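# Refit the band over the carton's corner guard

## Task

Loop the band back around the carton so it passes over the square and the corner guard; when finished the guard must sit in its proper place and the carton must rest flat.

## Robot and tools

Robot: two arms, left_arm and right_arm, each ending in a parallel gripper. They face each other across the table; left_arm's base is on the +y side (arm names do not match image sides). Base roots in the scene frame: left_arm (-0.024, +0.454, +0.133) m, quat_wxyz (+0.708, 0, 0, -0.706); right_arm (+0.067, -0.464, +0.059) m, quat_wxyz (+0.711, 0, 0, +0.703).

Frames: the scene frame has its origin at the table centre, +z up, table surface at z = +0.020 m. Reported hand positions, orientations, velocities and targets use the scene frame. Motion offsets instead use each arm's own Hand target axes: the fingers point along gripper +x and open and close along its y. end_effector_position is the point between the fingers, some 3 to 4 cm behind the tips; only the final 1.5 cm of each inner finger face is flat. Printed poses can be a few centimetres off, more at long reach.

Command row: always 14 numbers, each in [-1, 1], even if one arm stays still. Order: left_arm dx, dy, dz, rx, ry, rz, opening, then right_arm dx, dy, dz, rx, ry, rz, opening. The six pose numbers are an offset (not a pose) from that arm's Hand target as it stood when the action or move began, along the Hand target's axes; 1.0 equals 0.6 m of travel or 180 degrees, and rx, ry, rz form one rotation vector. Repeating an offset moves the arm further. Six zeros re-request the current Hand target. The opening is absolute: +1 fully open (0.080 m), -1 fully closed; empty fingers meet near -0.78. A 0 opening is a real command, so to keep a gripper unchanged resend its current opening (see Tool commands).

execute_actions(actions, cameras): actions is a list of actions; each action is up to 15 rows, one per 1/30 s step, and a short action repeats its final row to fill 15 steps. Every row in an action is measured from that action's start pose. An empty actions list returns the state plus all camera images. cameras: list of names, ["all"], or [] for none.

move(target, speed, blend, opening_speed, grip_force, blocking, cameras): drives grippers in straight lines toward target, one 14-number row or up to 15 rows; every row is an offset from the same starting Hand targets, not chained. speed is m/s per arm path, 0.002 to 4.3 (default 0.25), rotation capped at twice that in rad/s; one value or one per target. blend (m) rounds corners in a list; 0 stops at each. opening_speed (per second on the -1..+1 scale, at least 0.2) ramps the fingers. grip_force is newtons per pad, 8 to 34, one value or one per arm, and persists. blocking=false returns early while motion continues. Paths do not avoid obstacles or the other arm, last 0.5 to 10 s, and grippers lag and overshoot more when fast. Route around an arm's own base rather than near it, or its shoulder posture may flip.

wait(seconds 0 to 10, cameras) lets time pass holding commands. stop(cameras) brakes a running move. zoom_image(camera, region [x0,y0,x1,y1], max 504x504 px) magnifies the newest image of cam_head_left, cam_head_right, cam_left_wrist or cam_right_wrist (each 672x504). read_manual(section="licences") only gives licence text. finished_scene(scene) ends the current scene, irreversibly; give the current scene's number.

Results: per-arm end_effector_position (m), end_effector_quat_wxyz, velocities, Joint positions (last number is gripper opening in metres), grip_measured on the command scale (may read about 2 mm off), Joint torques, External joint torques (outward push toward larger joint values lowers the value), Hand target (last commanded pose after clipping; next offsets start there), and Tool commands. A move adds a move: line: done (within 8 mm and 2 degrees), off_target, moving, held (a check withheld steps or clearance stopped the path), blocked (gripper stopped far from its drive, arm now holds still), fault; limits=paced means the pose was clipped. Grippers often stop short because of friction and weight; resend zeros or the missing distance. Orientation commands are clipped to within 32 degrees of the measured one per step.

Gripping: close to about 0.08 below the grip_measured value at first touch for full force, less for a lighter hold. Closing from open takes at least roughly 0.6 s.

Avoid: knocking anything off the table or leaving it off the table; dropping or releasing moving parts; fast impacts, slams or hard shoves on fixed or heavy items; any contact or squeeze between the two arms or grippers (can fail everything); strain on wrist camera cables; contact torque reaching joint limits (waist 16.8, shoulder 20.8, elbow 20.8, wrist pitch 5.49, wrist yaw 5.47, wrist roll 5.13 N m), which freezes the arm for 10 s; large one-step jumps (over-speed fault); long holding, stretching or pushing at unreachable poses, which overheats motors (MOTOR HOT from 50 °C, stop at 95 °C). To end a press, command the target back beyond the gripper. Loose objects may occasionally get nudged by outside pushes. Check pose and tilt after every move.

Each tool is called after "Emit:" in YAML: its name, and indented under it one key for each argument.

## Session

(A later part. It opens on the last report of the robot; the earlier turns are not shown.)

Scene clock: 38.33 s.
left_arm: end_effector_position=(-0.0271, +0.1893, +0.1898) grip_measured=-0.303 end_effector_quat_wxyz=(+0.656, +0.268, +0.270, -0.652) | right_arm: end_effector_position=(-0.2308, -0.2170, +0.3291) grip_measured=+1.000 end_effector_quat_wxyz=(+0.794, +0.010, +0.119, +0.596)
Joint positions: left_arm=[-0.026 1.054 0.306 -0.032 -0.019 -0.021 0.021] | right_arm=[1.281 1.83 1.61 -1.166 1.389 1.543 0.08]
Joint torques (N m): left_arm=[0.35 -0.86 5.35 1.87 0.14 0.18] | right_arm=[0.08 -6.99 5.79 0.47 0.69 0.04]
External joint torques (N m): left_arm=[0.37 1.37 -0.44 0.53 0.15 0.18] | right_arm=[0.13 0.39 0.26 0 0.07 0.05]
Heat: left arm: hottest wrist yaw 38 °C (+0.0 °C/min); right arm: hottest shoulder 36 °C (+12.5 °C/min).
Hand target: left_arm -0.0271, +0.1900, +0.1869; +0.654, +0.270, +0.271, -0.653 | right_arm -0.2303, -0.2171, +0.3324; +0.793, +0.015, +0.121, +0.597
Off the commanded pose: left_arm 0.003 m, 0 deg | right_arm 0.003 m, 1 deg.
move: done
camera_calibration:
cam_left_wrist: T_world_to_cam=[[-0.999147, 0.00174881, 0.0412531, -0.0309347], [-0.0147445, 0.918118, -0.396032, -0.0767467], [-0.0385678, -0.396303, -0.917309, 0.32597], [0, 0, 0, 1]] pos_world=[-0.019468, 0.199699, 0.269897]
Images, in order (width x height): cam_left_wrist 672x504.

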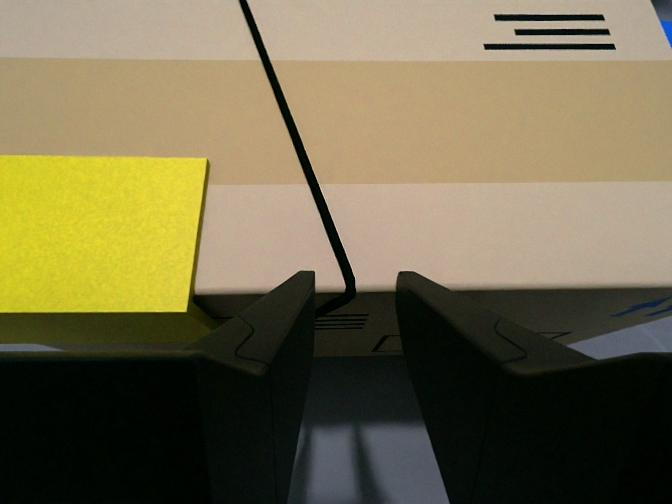

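Emit:
move:
  target: [0.0265,0.0,-0.0077,0,0,0,-0.3,0,0,0,0,0,0,1]
  speed: 0.04
  cameras: ["cam_left_wrist"]

Emit:
zoom_image:
  camera: "cam_left_wrist"
  region: [200, 150, 480, 360]

Scene clock: 40.30 s.
left_arm: end_effector_position=(-0.0274, +0.1780, +0.1854) grip_measured=-0.303 end_effector_quat_wxyz=(+0.660, +0.256, +0.259, -0.657) | right_arm: end_effector_position=(-0.2308, -0.2170, +0.3291) grip_measured=+1.000 end_effector_quat_wxyz=(+0.794, +0.010, +0.119, +0.596)
Joint positions: left_arm=[-0.026 1.13 0.293 0.092 -0.019 -0.021 0.021] | right_arm=[1.281 1.83 1.61 -1.166 1.389 1.543 0.08]
Joint torques (N m): left_arm=[0.32 1.84 4.29 1.87 0.14 0.18] | right_arm=[0.15 -6.96 5.85 0.5 0.68 0.02]
External joint torques (N m): left_arm=[0.32 4.36 -1.27 0.5 0.15 0.18] | right_arm=[0.14 0.37 0.34 0.03 0.07 0.02]
Heat: left arm: hottest wrist yaw 38 °C (+0.0 °C/min); right arm: hottest shoulder 36 °C (+11.9 °C/min).
Hand target: left_arm -0.0271, +0.1820, +0.1725; +0.654, +0.270, +0.271, -0.653 | right_arm -0.2303, -0.2171, +0.3324; +0.793, +0.015, +0.121, +0.597
Off the commanded pose: left_arm 0.014 m, 2 deg | right_arm 0.003 m, 1 deg.
move: off_target (left_arm)
camera_calibration:
cam_left_wrist: T_world_to_cam=[[-0.999115, 0.00320045, 0.0419307, -0.0313768], [-0.0150517, 0.903826, -0.427635, -0.059738], [-0.0392666, -0.427888, -0.902978, 0.32044], [0, 0, 0, 1]] pos_world=[-0.0196657, 0.191206, 0.26512]
Images, in order (width x height): cam_left_wrist 672x504.

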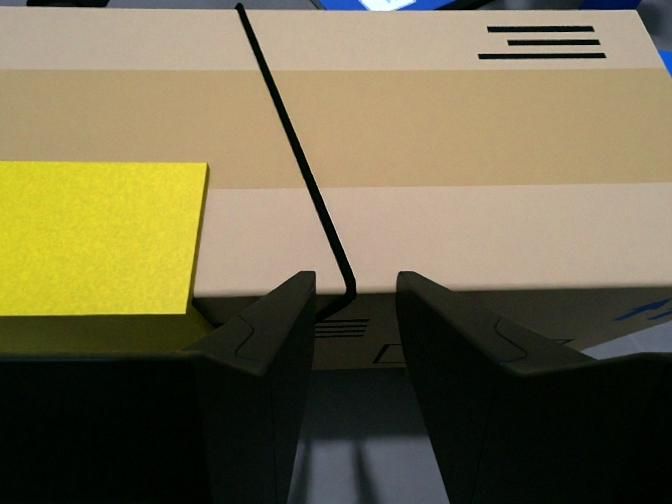

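Scaled by 1.800 from the camera's 672x504 image, which has a finer 960x720 frame.

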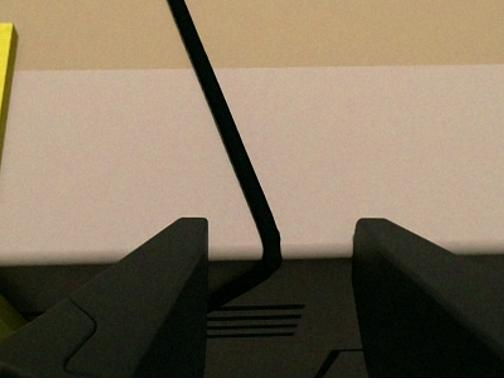

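Emit:
move:
  target:
    - [-0.04,0,0,0,0,0,-0.3,0,0,0,0,0,0,1]
    - [-0.0123,0.0,-0.0017,0,0,0,-0.3,0,0,0,0,0,0,1]
  speed: 0.04
  cameras: ["cam_left_wrist","cam_right_wrist"]

Emit:
zoom_image:
  camera: "cam_right_wrist"
  region: [340, 130, 500, 270]

Emit:
zoom_image:
  camera: "cam_left_wrist"
  region: [200, 150, 480, 360]

Scene clock: 43.27 s.
left_arm: end_effector_position=(-0.0272, +0.1864, +0.1800) grip_measured=-0.303 end_effector_quat_wxyz=(+0.656, +0.267, +0.269, -0.653) | right_arm: end_effector_position=(-0.2308, -0.2170, +0.3291) grip_measured=+1.000 end_effector_quat_wxyz=(+0.794, +0.010, +0.119, +0.596)
Joint positions: left_arm=[-0.026 1.109 0.282 0.049 -0.019 -0.02 0.021] | right_arm=[1.281 1.83 1.61 -1.166 1.389 1.543 0.08]
Joint torques (N m): left_arm=[0.33 -1.13 5.01 1.69 0.14 0.12] | right_arm=[0.04 -7.01 5.78 0.47 0.7 0.03]
External joint torques (N m): left_arm=[0.33 1.34 -0.75 0.3 0.16 0.12] | right_arm=[0.09 0.4 0.24 0.01 0.08 0.03]
Heat: left arm: hottest wrist yaw 38 °C (+0.0 °C/min); right arm: hottest shoulder 36 °C (+11.1 °C/min).
Hand target: left_arm -0.0272, +0.1880, +0.1769; +0.654, +0.270, +0.271, -0.653 | right_arm -0.2303, -0.2171, +0.3324; +0.793, +0.015, +0.121, +0.597
Off the commanded pose: left_arm 0.003 m, 0 deg | right_arm 0.003 m, 1 deg.
move: done
camera_calibration:
cam_left_wrist: T_world_to_cam=[[-0.999154, 0.00260162, 0.0410325, -0.030735], [-0.013947, 0.917375, -0.397779, -0.0774501], [-0.0386771, -0.398014, -0.916563, 0.316006], [0, 0, 0, 1]] pos_world=[-0.019567, 0.196906, 0.260093]
Images, in order (width x height): cam_left_wrist 672x504, cam_right_wrist 672x504.

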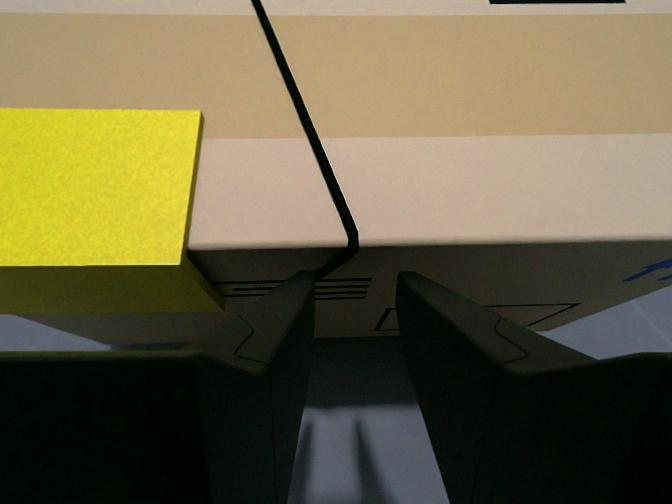

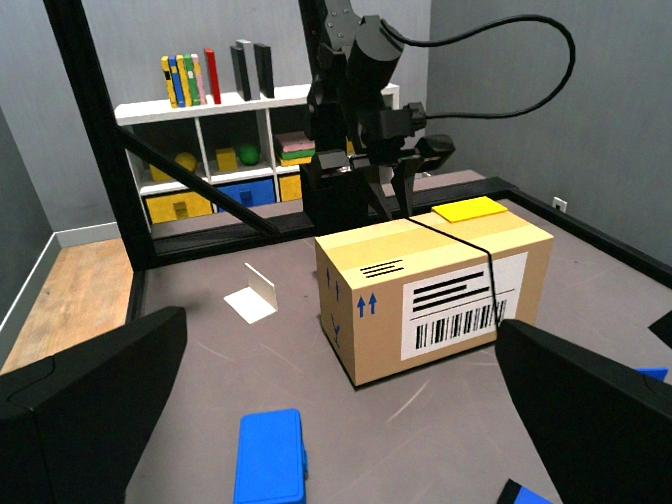

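Scaled by 3.150 from the camera's 672x504 image, which has a finer 960x720 frame.

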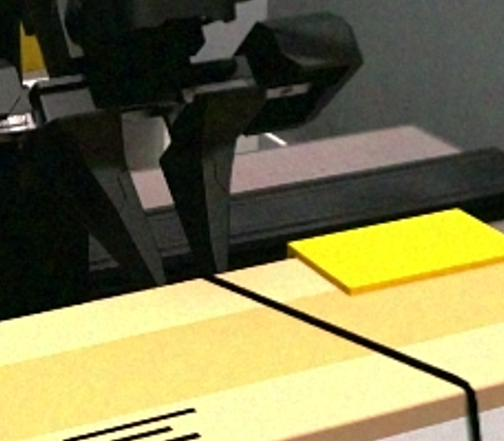

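Scaled by 1.800 from the camera's 672x504 image, which has a finer 960x720 frame.

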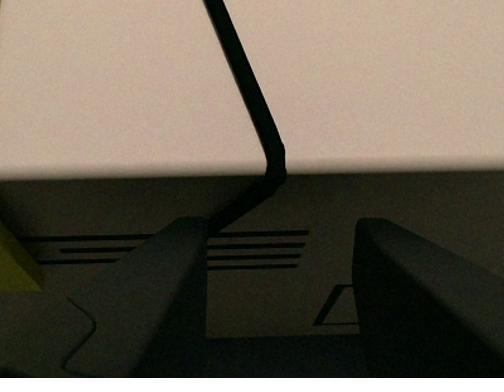

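Emit:
move:
  target: [0.0153,0.0,0.0153,0,0,0,-0.3,0,0,0,0,0,0,1]
  speed: 0.04
  cameras: ["cam_left_wrist","cam_right_wrist"]

Emit:
zoom_image:
  camera: "cam_right_wrist"
  region: [340, 130, 500, 270]

Emit:
zoom_image:
  camera: "cam_left_wrist"
  region: [200, 150, 480, 360]

Scene clock: 45.47 s.
left_arm: end_effector_position=(-0.0269, +0.1812, +0.1714) grip_measured=-0.303 end_effector_quat_wxyz=(+0.653, +0.275, +0.277, -0.649) | right_arm: end_effector_position=(-0.2308, -0.2170, +0.3291) grip_measured=+1.000 end_effector_quat_wxyz=(+0.794, +0.010, +0.119, +0.596)
Joint positions: left_arm=[-0.024 1.186 0.295 0.088 -0.018 -0.019 0.021] | right_arm=[1.281 1.83 1.61 -1.166 1.389 1.543 0.08]
Joint torques (N m): left_arm=[0.32 -1.33 7.64 1.75 0.14 0.17] | right_arm=[0.1 -7.1 5.89 0.49 0.7 0.03]
External joint torques (N m): left_arm=[0.32 1.44 2.12 0.38 0.16 0.17] | right_arm=[0.1 0.24 0.39 0.03 0.09 0.03]
Heat: left arm: hottest wrist yaw 38 °C (+0.0 °C/min); right arm: hottest elbow 37 °C (+6.6 °C/min).
Hand target: left_arm -0.0271, +0.1750, +0.1769; +0.654, +0.270, +0.271, -0.653 | right_arm -0.2303, -0.2171, +0.3324; +0.793, +0.015, +0.121, +0.597
Off the commanded pose: left_arm 0.008 m, 1 deg | right_arm 0.003 m, 1 deg.
move: done
camera_calibration:
cam_left_wrist: T_world_to_cam=[[-0.999178, 0.000827024, 0.040523, -0.0297129], [-0.0144388, 0.926938, -0.374936, -0.081757], [-0.0378724, -0.375213, -0.926164, 0.303613], [0, 0, 0, 1]] pos_world=[-0.0193704, 0.189728, 0.251746]
Images, in order (width x height): cam_left_wrist 672x504, cam_right_wrist 672x504.

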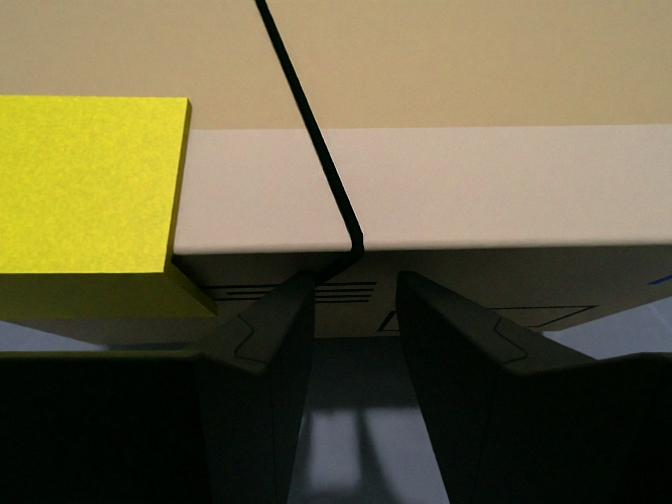

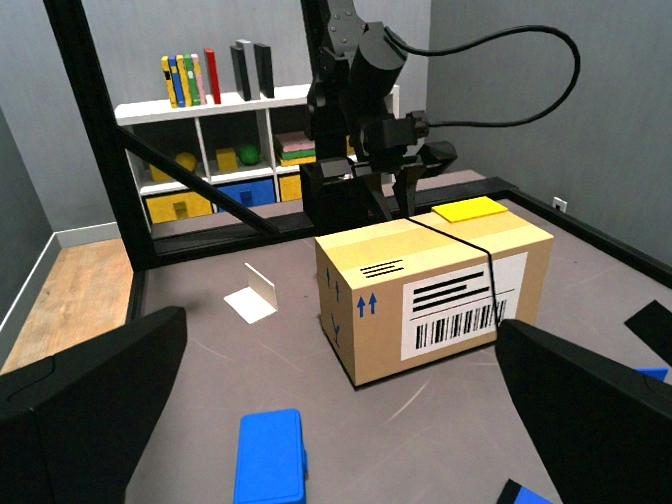

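Scaled by 3.150 from the camera's 672x504 image, which has a finer 960x720 frame.

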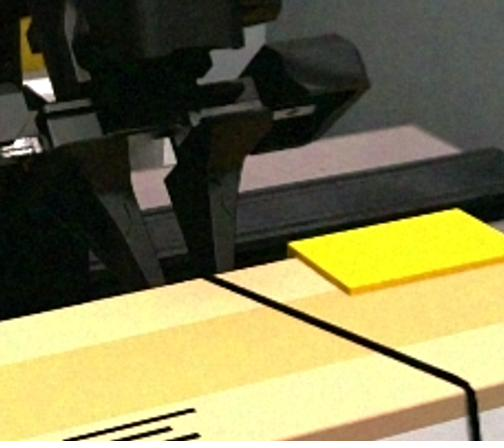

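Scaled by 1.800 from the camera's 672x504 image, which has a finer 960x720 frame.

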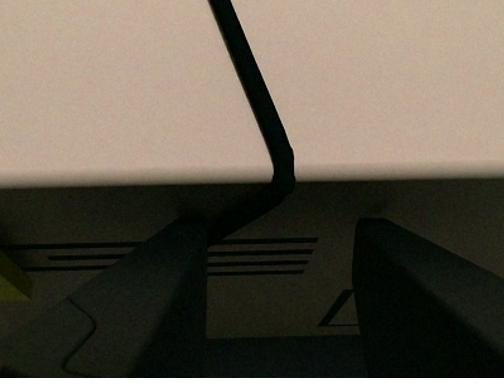

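Emit:
move:
  target: [0.0,0.0,0.018,0,0,0,-0.3,0,0,0,0,0,0,1]
  speed: 0.04

Scene clock: 46.80 s.
left_arm: end_effector_position=(-0.0269, +0.1795, +0.1728) grip_measured=-0.303 end_effector_quat_wxyz=(+0.650, +0.282, +0.284, -0.646) | right_arm: end_effector_position=(-0.2308, -0.2170, +0.3291) grip_measured=+1.000 end_effector_quat_wxyz=(+0.794, +0.010, +0.119, +0.596)
Joint positions: left_arm=[-0.024 1.195 0.322 0.049 -0.018 -0.019 0.021] | right_arm=[1.281 1.83 1.61 -1.166 1.389 1.543 0.08]
Joint torques (N m): left_arm=[0.29 -1.52 9.41 2.02 0.16 0.17] | right_arm=[0.09 -7.02 5.92 0.46 0.7 0.05]
External joint torques (N m): left_arm=[0.29 1.3 3.95 0.7 0.17 0.17] | right_arm=[0.14 0.27 0.45 0 0.1 0.05]
Heat: left arm: hottest wrist yaw 38 °C (+0.0 °C/min); right arm: hottest elbow 37 °C (+6.4 °C/min).
Hand target: left_arm -0.0271, +0.1673, +0.1846; +0.654, +0.270, +0.271, -0.653 | right_arm -0.2303, -0.2171, +0.3324; +0.793, +0.015, +0.121, +0.597
Off the commanded pose: left_arm 0.017 m, 2 deg | right_arm 0.003 m, 1 deg.
move: off_target (left_arm)

Emit:
move:
  target:
    - [-0.06,0.0,0.0,0,0,0,-0.3,0,0,0,0,0,0,1]
    - [-0.03,0.0,0.0,0,0,0,-0.3,0,0,0,0,0,0,1]
  speed: 0.05
  cameras: ["cam_left_wrist"]

Scene clock: 49.10 s.
left_arm: end_effector_position=(-0.0269, +0.1830, +0.1947) grip_measured=-0.303 end_effector_quat_wxyz=(+0.654, +0.272, +0.274, -0.650) | right_arm: end_effector_position=(-0.2308, -0.2170, +0.3291) grip_measured=+1.000 end_effector_quat_wxyz=(+0.794, +0.010, +0.119, +0.596)
Joint positions: left_arm=[-0.024 1.082 0.349 -0.061 -0.018 -0.019 0.021] | right_arm=[1.281 1.83 1.61 -1.166 1.389 1.543 0.08]
Joint torques (N m): left_arm=[0.24 -1.22 7.03 1.59 0.11 0.16] | right_arm=[0.09 -7.04 5.9 0.49 0.68 0.05]
External joint torques (N m): left_arm=[0.24 1.27 1.07 0.22 0.12 0.16] | right_arm=[0.13 0.2 0.44 0.03 0.08 0.05]
Heat: left arm: hottest wrist yaw 38 °C (+0.0 °C/min); right arm: hottest shoulder 37 °C (+11.0 °C/min).
Hand target: left_arm -0.0271, +0.1801, +0.1972; +0.654, +0.270, +0.271, -0.653 | right_arm -0.2303, -0.2171, +0.3324; +0.793, +0.015, +0.121, +0.597
Off the commanded pose: left_arm 0.004 m, 1 deg | right_arm 0.003 m, 1 deg.
move: done
camera_calibration:
cam_left_wrist: T_world_to_cam=[[-0.999149, 0.00128831, 0.0412359, -0.0308403], [-0.0146445, 0.923348, -0.383686, -0.0723715], [-0.0385693, -0.383963, -0.922543, 0.326839], [0, 0, 0, 1]] pos_world=[-0.0192679, 0.192358, 0.275027]
Images, in order (width x height): cam_left_wrist 672x504.

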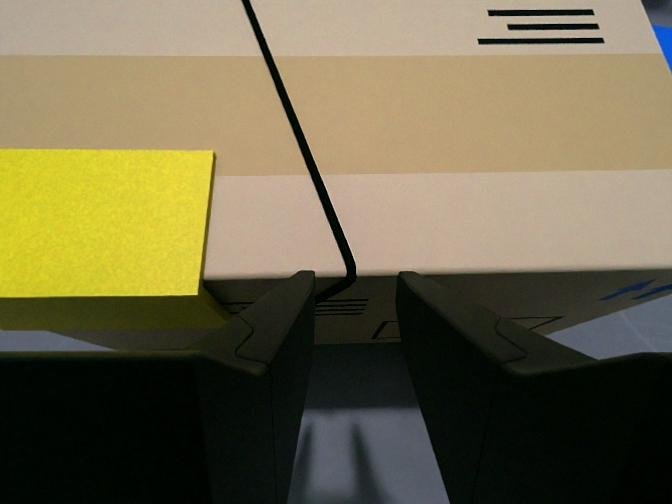

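Emit:
move:
  target: [0.0258,0.0,-0.0125,0,0,0,-0.3,0,0,0,0,0,0,1]
  speed: 0.04
  cameras: ["cam_left_wrist","cam_right_wrist"]

Emit:
zoom_image:
  camera: "cam_right_wrist"
  region: [340, 130, 500, 270]

Emit:
zoom_image:
  camera: "cam_left_wrist"
  region: [200, 150, 480, 360]

Scene clock: 51.17 s.
left_arm: end_effector_position=(-0.0271, +0.1738, +0.1891) grip_measured=-0.303 end_effector_quat_wxyz=(+0.658, +0.262, +0.265, -0.654) | right_arm: end_effector_position=(-0.2308, -0.2170, +0.3291) grip_measured=+1.000 end_effector_quat_wxyz=(+0.794, +0.010, +0.119, +0.596)
Joint positions: left_arm=[-0.024 1.146 0.333 0.049 -0.018 -0.019 0.021] | right_arm=[1.281 1.83 1.61 -1.166 1.389 1.543 0.08]
Joint torques (N m): left_arm=[0.02 1.3 5.12 2.48 0.1 0.15] | right_arm=[0.06 -7.03 5.76 0.48 0.7 0.03]
External joint torques (N m): left_arm=[-0.01 4.04 -0.62 1.09 0.11 0.15] | right_arm=[0.07 0.38 0.23 0.02 0.08 0.03]
Heat: left arm: hottest wrist yaw 38 °C (+0.0 °C/min); right arm: hottest shoulder 37 °C (+10.6 °C/min).
Hand target: left_arm -0.0271, +0.1744, +0.1810; +0.654, +0.270, +0.271, -0.653 | right_arm -0.2303, -0.2171, +0.3324; +0.793, +0.015, +0.121, +0.597
Off the commanded pose: left_arm 0.008 m, 1 deg | right_arm 0.003 m, 1 deg.
move: done
camera_calibration:
cam_left_wrist: T_world_to_cam=[[-0.999126, 0.00248523, 0.0417223, -0.0310359], [-0.0148528, 0.911964, -0.410001, -0.0590006], [-0.0390682, -0.410263, -0.91113, 0.320436], [0, 0, 0, 1]] pos_world=[-0.0193662, 0.185347, 0.269064]
Images, in order (width x height): cam_left_wrist 672x504, cam_right_wrist 672x504.

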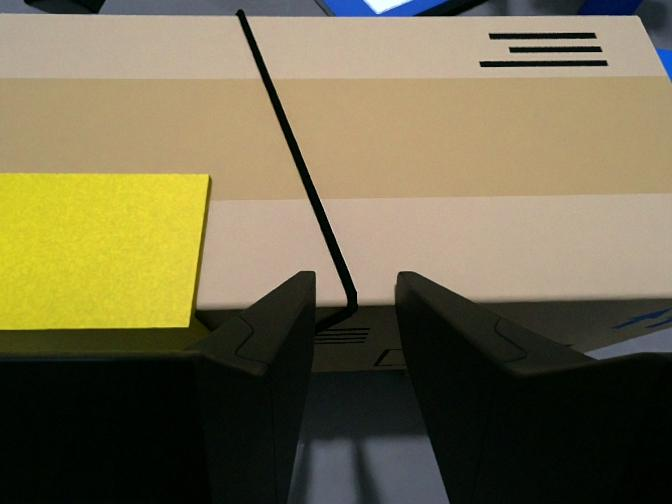

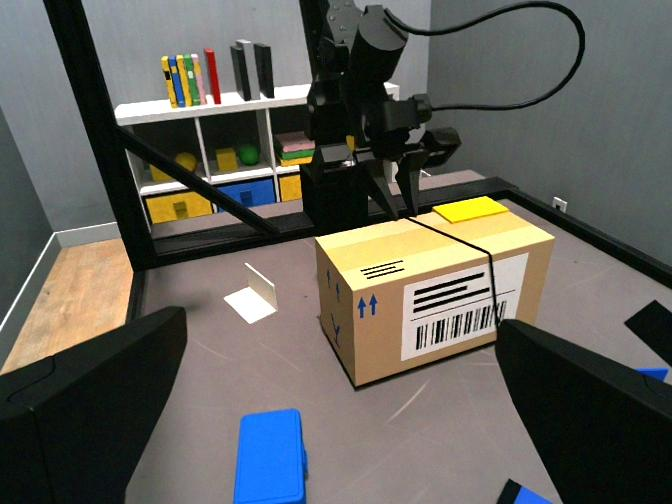

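Scaled by 3.150 from the camera's 672x504 image, which has a finer 960x720 frame.

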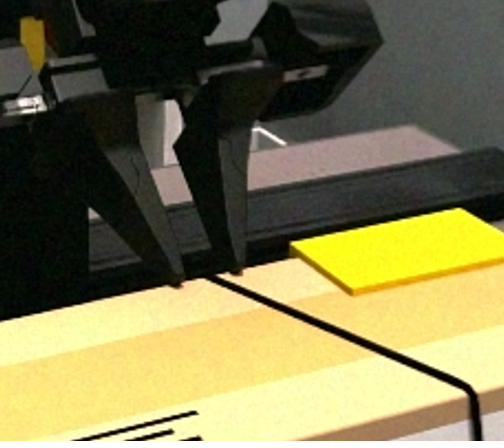

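Scaled by 1.800 from the camera's 672x504 image, which has a finer 960x720 frame.

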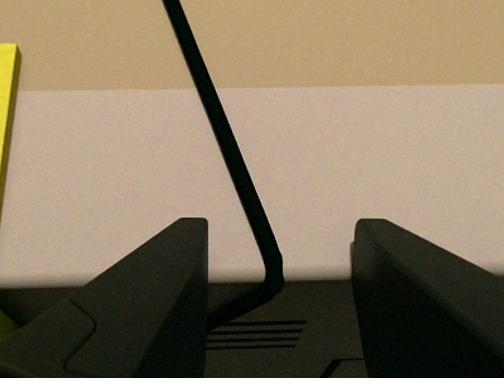

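Emit:
move:
  target:
    - [-0.025,0.0,-0.012,0,0,0,-0.3,0,0,0,0,0,0,1]
    - [-0.004,0.0,-0.012,0,0,0,-0.3,0,0,0,0,0,0,1]
  speed: 0.04
  cameras: ["cam_left_wrist","cam_right_wrist"]

Emit:
zoom_image:
  camera: "cam_right_wrist"
  region: [340, 130, 500, 270]

Emit:
zoom_image:
  camera: "cam_left_wrist"
  region: [200, 150, 480, 360]

Scene clock: 53.70 s.
left_arm: end_effector_position=(-0.0269, +0.1813, +0.1797) grip_measured=-0.303 end_effector_quat_wxyz=(+0.655, +0.269, +0.271, -0.652) | right_arm: end_effector_position=(-0.2308, -0.2170, +0.3291) grip_measured=+1.000 end_effector_quat_wxyz=(+0.794, +0.010, +0.119, +0.596)
Joint positions: left_arm=[-0.024 1.144 0.3 0.061 -0.018 -0.019 0.021] | right_arm=[1.281 1.83 1.61 -1.166 1.389 1.543 0.08]
Joint torques (N m): left_arm=[0.2 -0.97 5.45 2.02 0.11 0.14] | right_arm=[0.12 -7.03 5.81 0.49 0.7 0.02]
External joint torques (N m): left_arm=[0.22 1.62 -0.13 0.66 0.12 0.13] | right_arm=[0.12 0.34 0.28 0.02 0.09 0.03]
Heat: left arm: hottest wrist yaw 38 °C (+0.0 °C/min); right arm: hottest shoulder 37 °C (+10.1 °C/min).
Hand target: left_arm -0.0271, +0.1812, +0.1776; +0.654, +0.270, +0.271, -0.653 | right_arm -0.2303, -0.2171, +0.3324; +0.793, +0.015, +0.121, +0.597
Off the commanded pose: left_arm 0.002 m, 0 deg | right_arm 0.003 m, 1 deg.
move: done
camera_calibration:
cam_left_wrist: T_world_to_cam=[[-0.999139, 0.00169895, 0.0414456, -0.0303436], [-0.01475, 0.919307, -0.393265, -0.0740586], [-0.0387694, -0.393538, -0.91849, 0.3132], [0, 0, 0, 1]] pos_world=[-0.0192673, 0.19139, 0.259804]
Images, in order (width x height): cam_left_wrist 672x504, cam_right_wrist 672x504.

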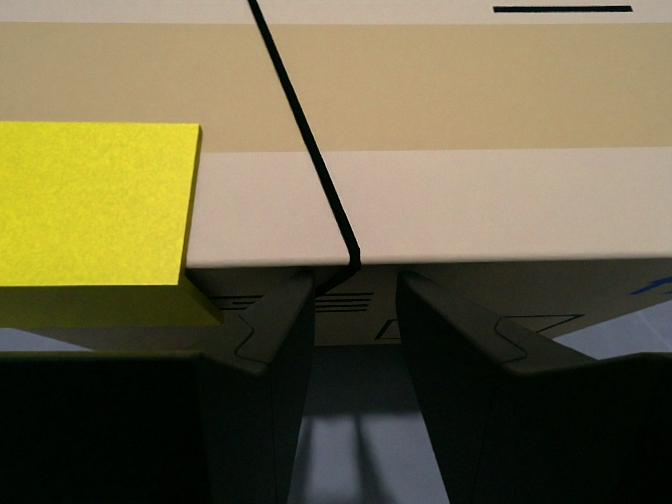

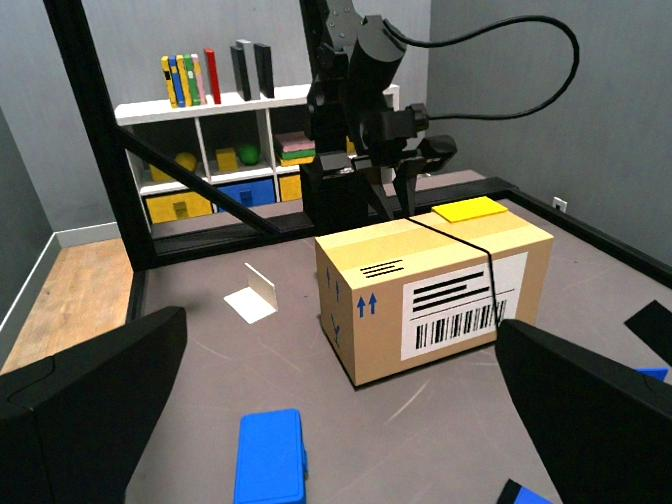

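Scaled by 3.150 from the camera's 672x504 image, which has a finer 960x720 frame.

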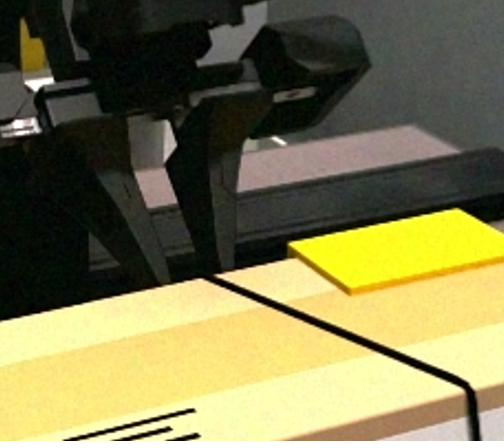

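Scaled by 1.800 from the camera's 672x504 image, which has a finer 960x720 frame.

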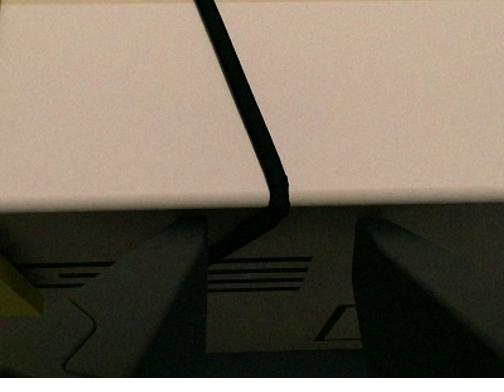

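Emit:
move:
  target: [0.0,0.0,0.0145,0,0,0,-0.3,0,0,0,0,0,0,1]
  speed: 0.04
  cameras: ["cam_left_wrist"]

Emit:
zoom_image:
  camera: "cam_left_wrist"
  region: [200, 150, 480, 360]

Scene clock: 54.97 s.
left_arm: end_effector_position=(-0.0269, +0.1812, +0.1777) grip_measured=-0.303 end_effector_quat_wxyz=(+0.653, +0.275, +0.277, -0.649) | right_arm: end_effector_position=(-0.2308, -0.2170, +0.3291) grip_measured=+1.000 end_effector_quat_wxyz=(+0.794, +0.010, +0.119, +0.596)
Joint positions: left_arm=[-0.024 1.158 0.311 0.046 -0.018 -0.019 0.021] | right_arm=[1.281 1.83 1.61 -1.166 1.389 1.543 0.08]
Joint torques (N m): left_arm=[0.14 -1.39 7.82 1.36 0.11 0.15] | right_arm=[-0.01 -6.97 5.83 0.48 0.69 0.03]
External joint torques (N m): left_arm=[0.13 1.27 2.26 0.02 0.11 0.15] | right_arm=[0.04 0.32 0.37 0.02 0.08 0.04]
Heat: left arm: hottest wrist yaw 38 °C (+0.0 °C/min); right arm: hottest shoulder 37 °C (+9.8 °C/min).
Hand target: left_arm -0.0271, +0.1751, +0.1838; +0.654, +0.270, +0.271, -0.653 | right_arm -0.2303, -0.2171, +0.3324; +0.793, +0.015, +0.121, +0.597
Off the commanded pose: left_arm 0.009 m, 1 deg | right_arm 0.003 m, 1 deg.
move: off_target (left_arm)
camera_calibration:
cam_left_wrist: T_world_to_cam=[[-0.999154, 0.00101493, 0.0411143, -0.0300539], [-0.0145435, 0.926383, -0.376303, -0.0790356], [-0.0384695, -0.376582, -0.925584, 0.309587], [0, 0, 0, 1]] pos_world=[-0.0192682, 0.189833, 0.258044]
Images, in order (width x height): cam_left_wrist 672x504.

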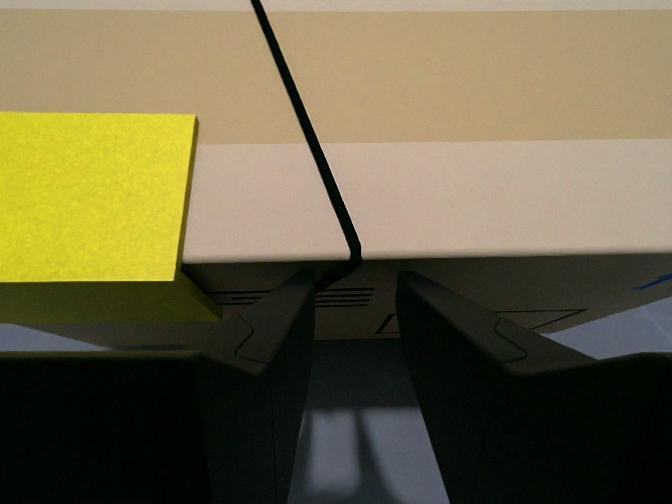

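Scaled by 1.800 from the camera's 672x504 image, which has a finer 960x720 frame.

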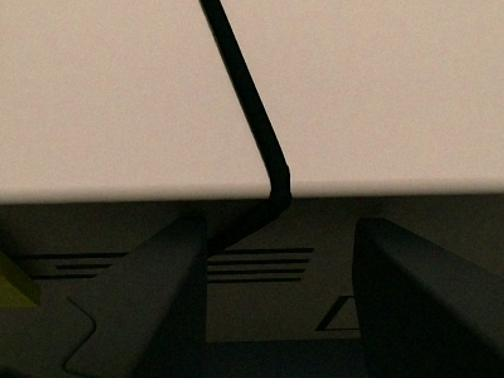

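Emit:
move:
  target:
    - [-0.025,0.0,-0.0043,0,0,0,-0.3,0,0,0,0,0,0,1]
    - [0.004,0.0,-0.0043,0,0,0,-0.3,0,0,0,0,0,0,1]
  speed: 0.04
  cameras: ["cam_left_wrist"]

Emit:
zoom_image:
  camera: "cam_left_wrist"
  region: [200, 150, 480, 360]

Scene clock: 57.60 s.
left_arm: end_effector_position=(-0.0270, +0.1801, +0.1778) grip_measured=-0.303 end_effector_quat_wxyz=(+0.653, +0.274, +0.276, -0.650) | right_arm: end_effector_position=(-0.2308, -0.2170, +0.3291) grip_measured=+1.000 end_effector_quat_wxyz=(+0.794, +0.010, +0.119, +0.596)
Joint positions: left_arm=[-0.024 1.163 0.312 0.052 -0.018 -0.019 0.021] | right_arm=[1.281 1.83 1.61 -1.166 1.389 1.543 0.08]
Joint torques (N m): left_arm=[0.31 -0.52 6.71 2.6 0.09 0.16] | right_arm=[0.08 -7.01 5.88 0.47 0.69 0.01]
External joint torques (N m): left_arm=[0.3 2.17 1.16 1.25 0.1 0.16] | right_arm=[0.08 0.29 0.39 0.01 0.08 0.02]
Heat: left arm: hottest wrist pitch 37 °C (+7.3 °C/min); right arm: hottest shoulder 37 °C (+9.4 °C/min).
Hand target: left_arm -0.0271, +0.1752, +0.1802; +0.654, +0.270, +0.271, -0.653 | right_arm -0.2303, -0.2171, +0.3324; +0.793, +0.015, +0.121, +0.597
Off the commanded pose: left_arm 0.005 m, 1 deg | right_arm 0.003 m, 1 deg.
move: done
camera_calibration:
cam_left_wrist: T_world_to_cam=[[-0.999154, 0.00110894, 0.0411136, -0.0301745], [-0.0145441, 0.925521, -0.378418, -0.0775577], [-0.0384712, -0.378696, -0.924721, 0.30955], [0, 0, 0, 1]] pos_world=[-0.0193682, 0.18904, 0.258139]
Images, in order (width x height): cam_left_wrist 672x504.

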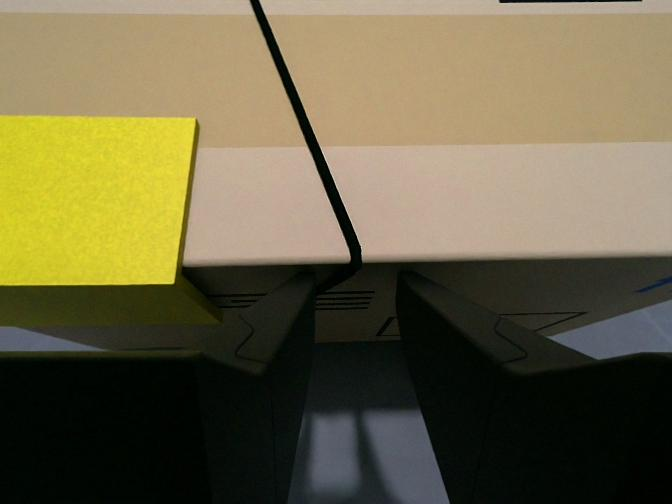

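Scaled by 1.800 from the camera's 672x504 image, which has a finer 960x720 frame.

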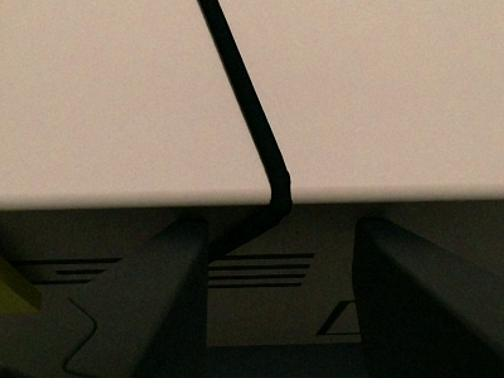

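Emit:
move:
  target:
    - [-0.025,0.0,0.008,0,0,0,-0.3,0,0,0,0,0,0,1]
    - [0.002,0.0,0.008,0,0,0,-0.3,0,0,0,0,0,0,1]
  speed: 0.04
  cameras: ["cam_left_wrist"]

Emit:
zoom_image:
  camera: "cam_left_wrist"
  region: [200, 150, 480, 360]

Scene clock: 59.97 s.
left_arm: end_effector_position=(-0.0270, +0.1789, +0.1786) grip_measured=-0.303 end_effector_quat_wxyz=(+0.652, +0.277, +0.279, -0.649) | right_arm: end_effector_position=(-0.2308, -0.2170, +0.3291) grip_measured=+1.000 end_effector_quat_wxyz=(+0.794, +0.010, +0.119, +0.596)
Joint positions: left_arm=[-0.024 1.17 0.325 0.037 -0.018 -0.019 0.021] | right_arm=[1.281 1.83 1.61 -1.166 1.389 1.543 0.08]
Joint torques (N m): left_arm=[0.32 -0.16 7.37 3.1 0.12 0.21] | right_arm=[0.15 -6.97 5.86 0.49 0.67 0.01]
External joint torques (N m): left_arm=[0.32 2.6 1.77 1.75 0.13 0.21] | right_arm=[0.15 0.41 0.32 0.02 0.06 0.02]
Heat: left arm: hottest wrist pitch 38 °C (+8.0 °C/min); right arm: hottest shoulder 37 °C (+9.0 °C/min).
Hand target: left_arm -0.0271, +0.1709, +0.1829; +0.654, +0.270, +0.271, -0.653 | right_arm -0.2303, -0.2171, +0.3324; +0.793, +0.015, +0.121, +0.597
Off the commanded pose: left_arm 0.009 m, 1 deg | right_arm 0.003 m, 1 deg.
move: off_target (left_arm)
camera_calibration:
cam_left_wrist: T_world_to_cam=[[-0.999158, 0.000743002, 0.0410296, -0.0301161], [-0.0145464, 0.9285, -0.371049, -0.0778399], [-0.0383717, -0.371333, -0.927707, 0.308936], [0, 0, 0, 1]] pos_world=[-0.0193686, 0.187015, 0.258956]
Images, in order (width x height): cam_left_wrist 672x504.

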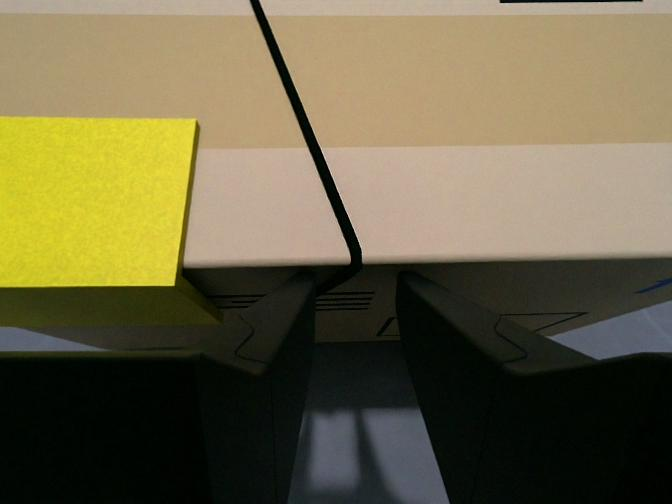

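Scaled by 1.800 from the camera's 672x504 image, which has a finer 960x720 frame.

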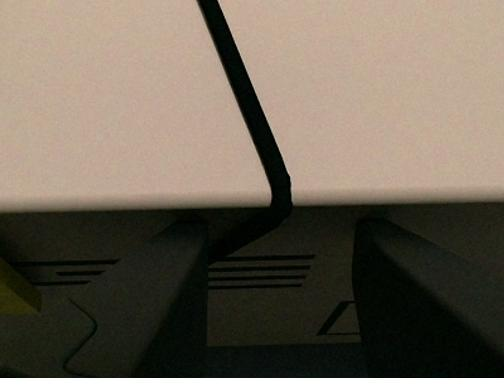

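Emit:
move:
  target:
    - [-0.1,0.0,0.02,0,0,0,-0.3,0,0,0,0,0,0,1]
    - [-0.0177,0.0077,0.0932,-0.1158,0.2467,0.0479,-0.3,0,0,0,0,0,0,1]
  speed: 0.1
  cameras: ["cam_left_wrist","cam_right_wrist"]

Emit:
zoom_image:
  camera: "cam_right_wrist"
  region: [340, 130, 500, 270]

Scene clock: 67.40 s.
left_arm: end_effector_position=(-0.0225, +0.1423, +0.2288) grip_measured=-0.303 end_effector_quat_wxyz=(+0.586, +0.398, +0.584, -0.396) | right_arm: end_effector_position=(-0.2308, -0.2170, +0.3291) grip_measured=+1.000 end_effector_quat_wxyz=(+0.794, +0.010, +0.119, +0.596)
Joint positions: left_arm=[0 1.742 1.304 -1.134 -0.004 -0.376 0.021] | right_arm=[1.281 1.83 1.61 -1.166 1.389 1.543 0.08]
Joint torques (N m): left_arm=[0.38 -4.5 7.25 -0.1 0.13 -0.13] | right_arm=[0.09 -6.96 5.94 0.46 0.67 0.01]
External joint torques (N m): left_arm=[0.47 2.03 1.94 -0.42 0.14 -0.13] | right_arm=[0.04 0.47 0.38 -0.01 0.06 0.01]
Heat: left arm: hottest wrist pitch 37 °C (+6.1 °C/min); right arm: hottest shoulder 38 °C (+8.1 °C/min).
Hand target: left_arm -0.0224, +0.1390, +0.2298; +0.586, +0.395, +0.586, -0.396 | right_arm -0.2303, -0.2171, +0.3324; +0.793, +0.015, +0.121, +0.597
Off the commanded pose: left_arm 0.004 m, 0 deg | right_arm 0.003 m, 1 deg.
move: done
camera_calibration:
cam_left_wrist: T_world_to_cam=[[-0.919979, -0.390848, 0.0296153, 0.0324675], [-0.35241, 0.857845, 0.374046, -0.193262], [-0.1716, 0.333677, -0.926937, 0.238651], [0, 0, 0, 1]] pos_world=[0.00271476, 0.0988459, 0.292542]
Images, in order (width x height): cam_left_wrist 672x504, cam_right_wrist 672x504.

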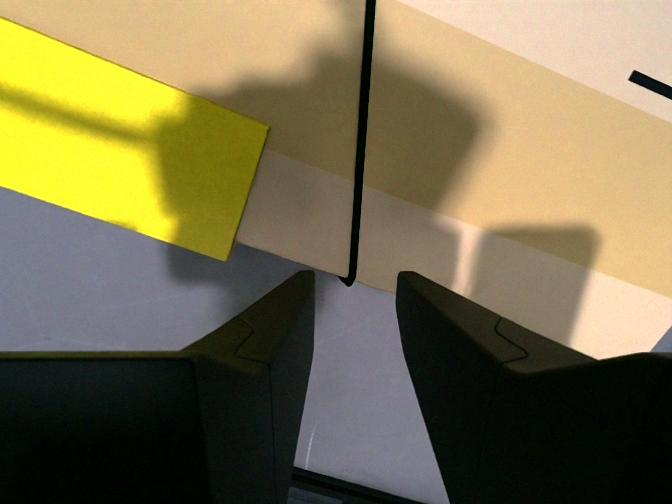

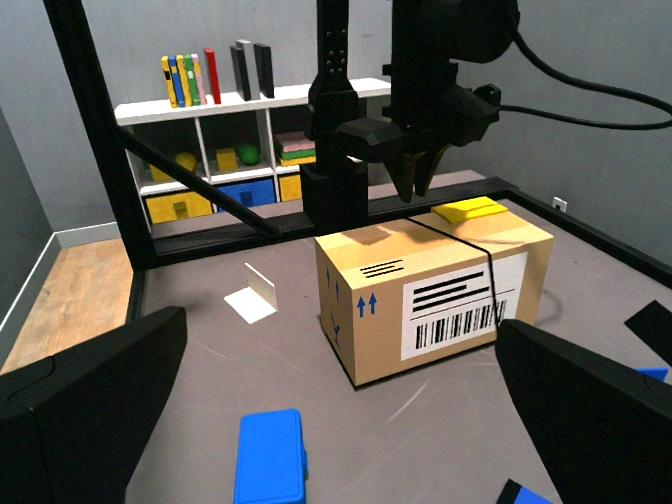

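Scaled by 3.150 from the camera's 672x504 image, which has a finer 960x720 frame.

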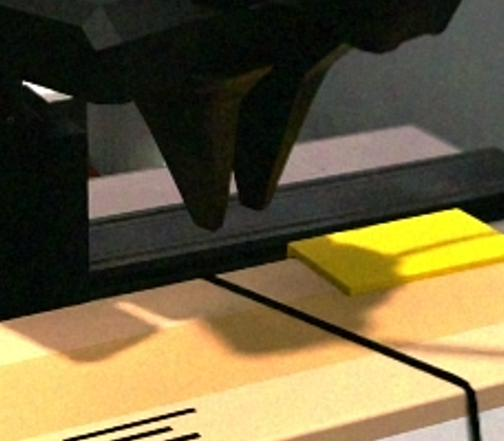

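Emit:
move:
  target: [0.063,-0.004,-0.006,0,0,0,-0.3,0,0,0,0,0,0,1]
  speed: 0.06
  cameras: ["cam_left_wrist","cam_right_wrist"]

Emit:
zoom_image:
  camera: "cam_right_wrist"
  region: [340, 130, 500, 270]

Emit:
zoom_image:
  camera: "cam_left_wrist"
  region: [200, 150, 480, 360]

Scene clock: 69.43 s.
left_arm: end_effector_position=(-0.0243, +0.1386, +0.1995) grip_measured=-0.303 end_effector_quat_wxyz=(+0.591, +0.390, +0.582, -0.400) | right_arm: end_effector_position=(-0.2308, -0.2170, +0.3291) grip_measured=+1.000 end_effector_quat_wxyz=(+0.794, +0.010, +0.119, +0.596)
Joint positions: left_arm=[-0.006 1.767 1.214 -0.998 -0.003 -0.387 0.021] | right_arm=[1.281 1.83 1.61 -1.166 1.389 1.543 0.08]
Joint torques (N m): left_arm=[-0.38 -4.26 3.76 0.82 0.07 -0.13] | right_arm=[0.04 -7.05 5.89 0.47 0.69 0.02]
External joint torques (N m): left_arm=[-0.38 2.43 -1.51 0.44 0.09 -0.13] | right_arm=[0.03 0.34 0.35 -0.01 0.08 0.02]
Heat: left arm: hottest wrist pitch 37 °C (+6.1 °C/min); right arm: hottest shoulder 38 °C (+7.1 °C/min).
Hand target: left_arm -0.0260, +0.1414, +0.1921; +0.586, +0.394, +0.587, -0.396 | right_arm -0.2303, -0.2171, +0.3324; +0.793, +0.015, +0.121, +0.597
Off the commanded pose: left_arm 0.008 m, 1 deg | right_arm 0.003 m, 1 deg.
move: done
camera_calibration:
cam_left_wrist: T_world_to_cam=[[-0.917568, -0.395739, 0.0382072, 0.0292649], [-0.357471, 0.863248, 0.356396, -0.177117], [-0.174022, 0.31336, -0.933553, 0.216542], [0, 0, 0, 1]] pos_world=[0.00122155, 0.0966212, 0.264159]
Images, in order (width x height): cam_left_wrist 672x504, cam_right_wrist 672x504.

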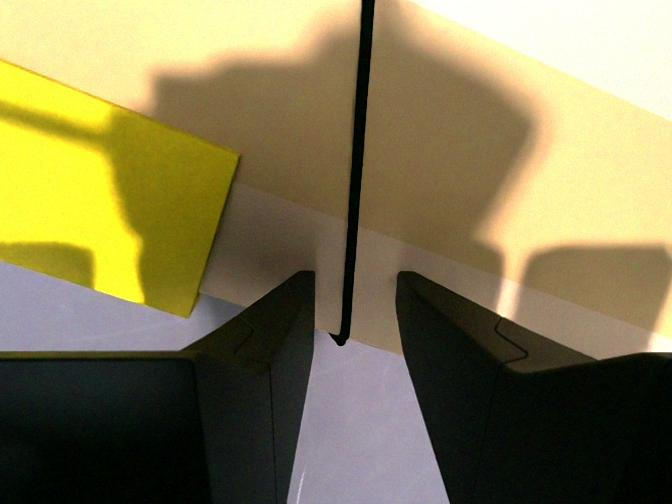

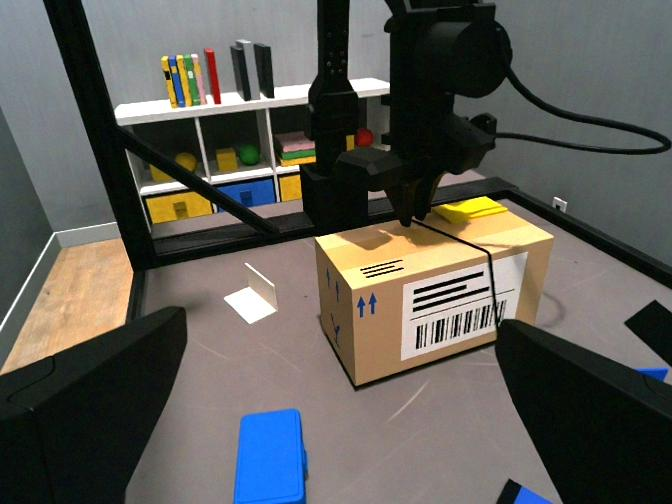

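Scaled by 3.150 from the camera's 672x504 image, which has a finer 960x720 frame.

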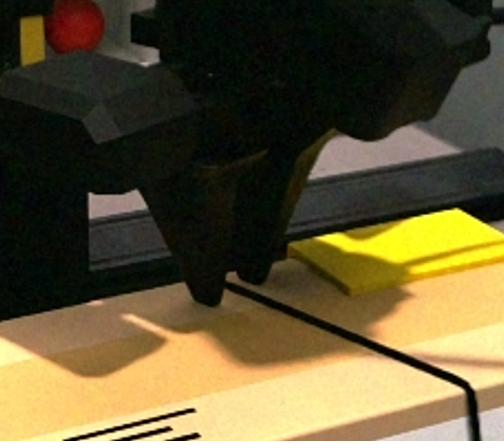

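Scaled by 1.800 from the camera's 672x504 image, which has a finer 960x720 frame.

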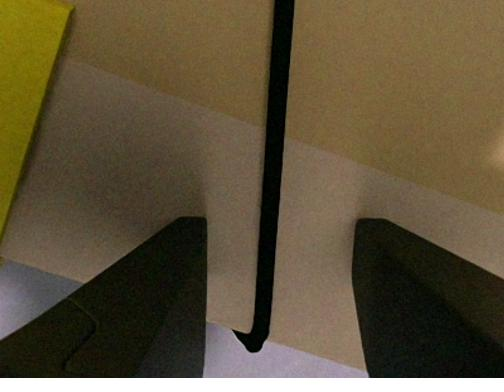

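Emit:
move:
  target: [0.013,0.0,-0.001,0,0,0,-0.3,0,0,0,0,0,0,1]
  speed: 0.03
  cameras: ["cam_left_wrist"]

Emit:
zoom_image:
  camera: "cam_left_wrist"
  region: [200, 150, 480, 360]

Scene clock: 70.80 s.
left_arm: end_effector_position=(-0.0244, +0.1392, +0.1977) grip_measured=-0.303 end_effector_quat_wxyz=(+0.592, +0.388, +0.580, -0.402) | right_arm: end_effector_position=(-0.2308, -0.2170, +0.3291) grip_measured=+1.000 end_effector_quat_wxyz=(+0.794, +0.010, +0.119, +0.596)
Joint positions: left_arm=[-0.006 1.762 1.2 -0.983 -0.003 -0.388 0.021] | right_arm=[1.281 1.83 1.61 -1.166 1.389 1.543 0.08]
Joint torques (N m): left_arm=[-0.42 -2.88 2.73 1.98 0.1 -0.13] | right_arm=[0.04 -6.97 5.73 0.46 0.66 0.03]
External joint torques (N m): left_arm=[-0.43 3.74 -2.49 1.62 0.13 -0.13] | right_arm=[0 0.37 0.23 0 0.05 0.04]
Heat: left arm: hottest wrist pitch 37 °C (+6.0 °C/min); right arm: hottest shoulder 38 °C (+7.0 °C/min).
Hand target: left_arm -0.0262, +0.1419, +0.1843; +0.586, +0.394, +0.586, -0.396 | right_arm -0.2303, -0.2171, +0.3324; +0.793, +0.015, +0.121, +0.597
Off the commanded pose: left_arm 0.014 m, 1 deg | right_arm 0.003 m, 1 deg.
move: off_target (left_arm)
camera_calibration:
cam_left_wrist: T_world_to_cam=[[-0.91742, -0.395834, 0.0406854, 0.0289977], [-0.357751, 0.865255, 0.35121, -0.1763], [-0.174224, 0.307652, -0.935412, 0.21576], [0, 0, 0, 1]] pos_world=[0.00112219, 0.0976438, 0.262563]
Images, in order (width x height): cam_left_wrist 672x504.

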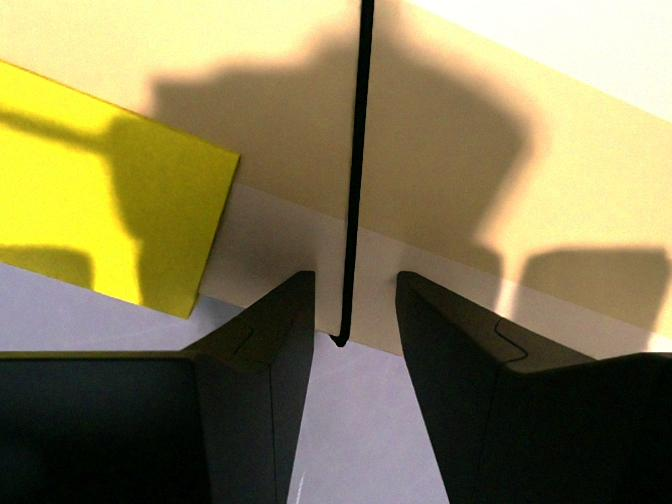

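Scaled by 1.800 from the camera's 672x504 image, which has a finer 960x720 frame.

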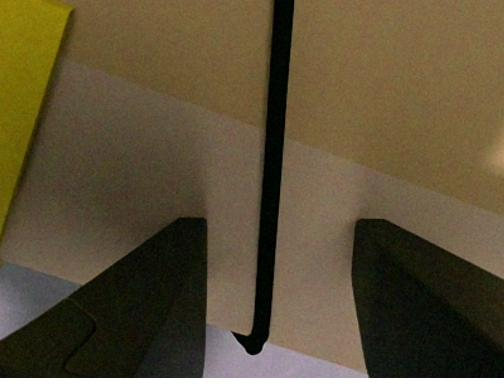

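Emit:
move:
  target: [-0.008,0,0,0,0,0,-1,0,0,0,0,0,0,1]
  opening_speed: 1.0
  speed: 0.01
  cameras: ["cam_left_wrist"]

Emit:
zoom_image:
  camera: "cam_left_wrist"
  region: [200, 150, 480, 360]

Scene clock: 72.03 s.
left_arm: end_effector_position=(-0.0244, +0.1377, +0.1982) grip_measured=-0.767 end_effector_quat_wxyz=(+0.594, +0.386, +0.579, -0.404) | right_arm: end_effector_position=(-0.2308, -0.2170, +0.3291) grip_measured=+1.000 end_effector_quat_wxyz=(+0.794, +0.010, +0.119, +0.596)
Joint positions: left_arm=[-0.006 1.762 1.201 -0.978 -0.003 -0.389 0.001] | right_arm=[1.281 1.83 1.61 -1.166 1.389 1.543 0.08]
Joint torques (N m): left_arm=[-0.25 -3.51 4.19 0.33 0.13 -0.12] | right_arm=[0.03 -6.99 5.78 0.47 0.69 0.05]
External joint torques (N m): left_arm=[-0.25 3.12 -1.07 -0.05 0.15 -0.12] | right_arm=[-0.02 0.33 0.28 0 0.08 0.05]
Heat: left arm: hottest wrist pitch 37 °C (+5.1 °C/min); right arm: hottest shoulder 38 °C (+7.1 °C/min).
Hand target: left_arm -0.0262, +0.1419, +0.1890; +0.586, +0.394, +0.587, -0.396 | right_arm -0.2303, -0.2171, +0.3324; +0.793, +0.015, +0.121, +0.597
Off the commanded pose: left_arm 0.010 m, 2 deg | right_arm 0.003 m, 1 deg.
move: off_target (left_arm)
camera_calibration:
cam_left_wrist: T_world_to_cam=[[-0.917094, -0.396294, 0.0434664, 0.0279438], [-0.358447, 0.867373, 0.345224, -0.174245], [-0.174512, 0.301023, -0.937513, 0.218055], [0, 0, 0, 1]] pos_world=[0.00122296, 0.0965696, 0.263369]
Images, in order (width x height): cam_left_wrist 672x504.

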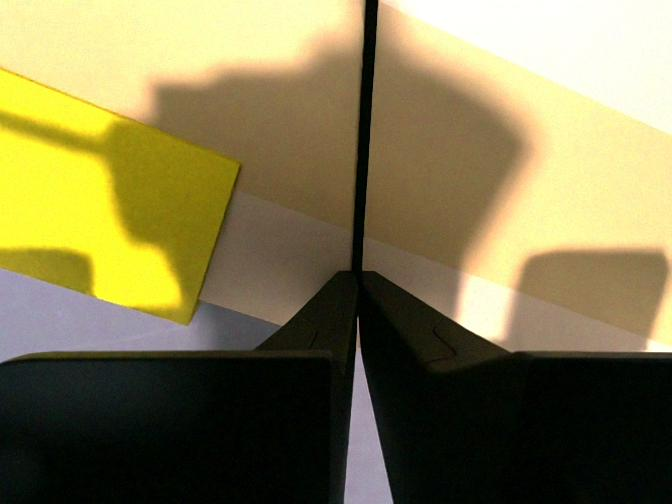

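Scaled by 1.800 from the camera's 672x504 image, which has a finer 960x720 frame.

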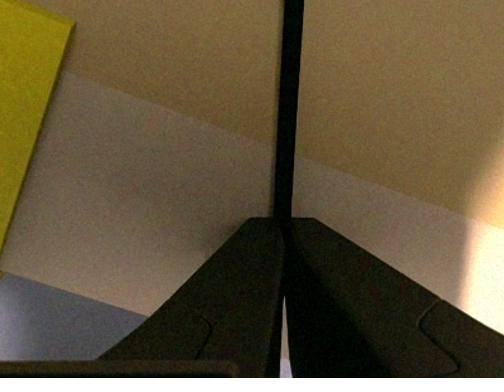

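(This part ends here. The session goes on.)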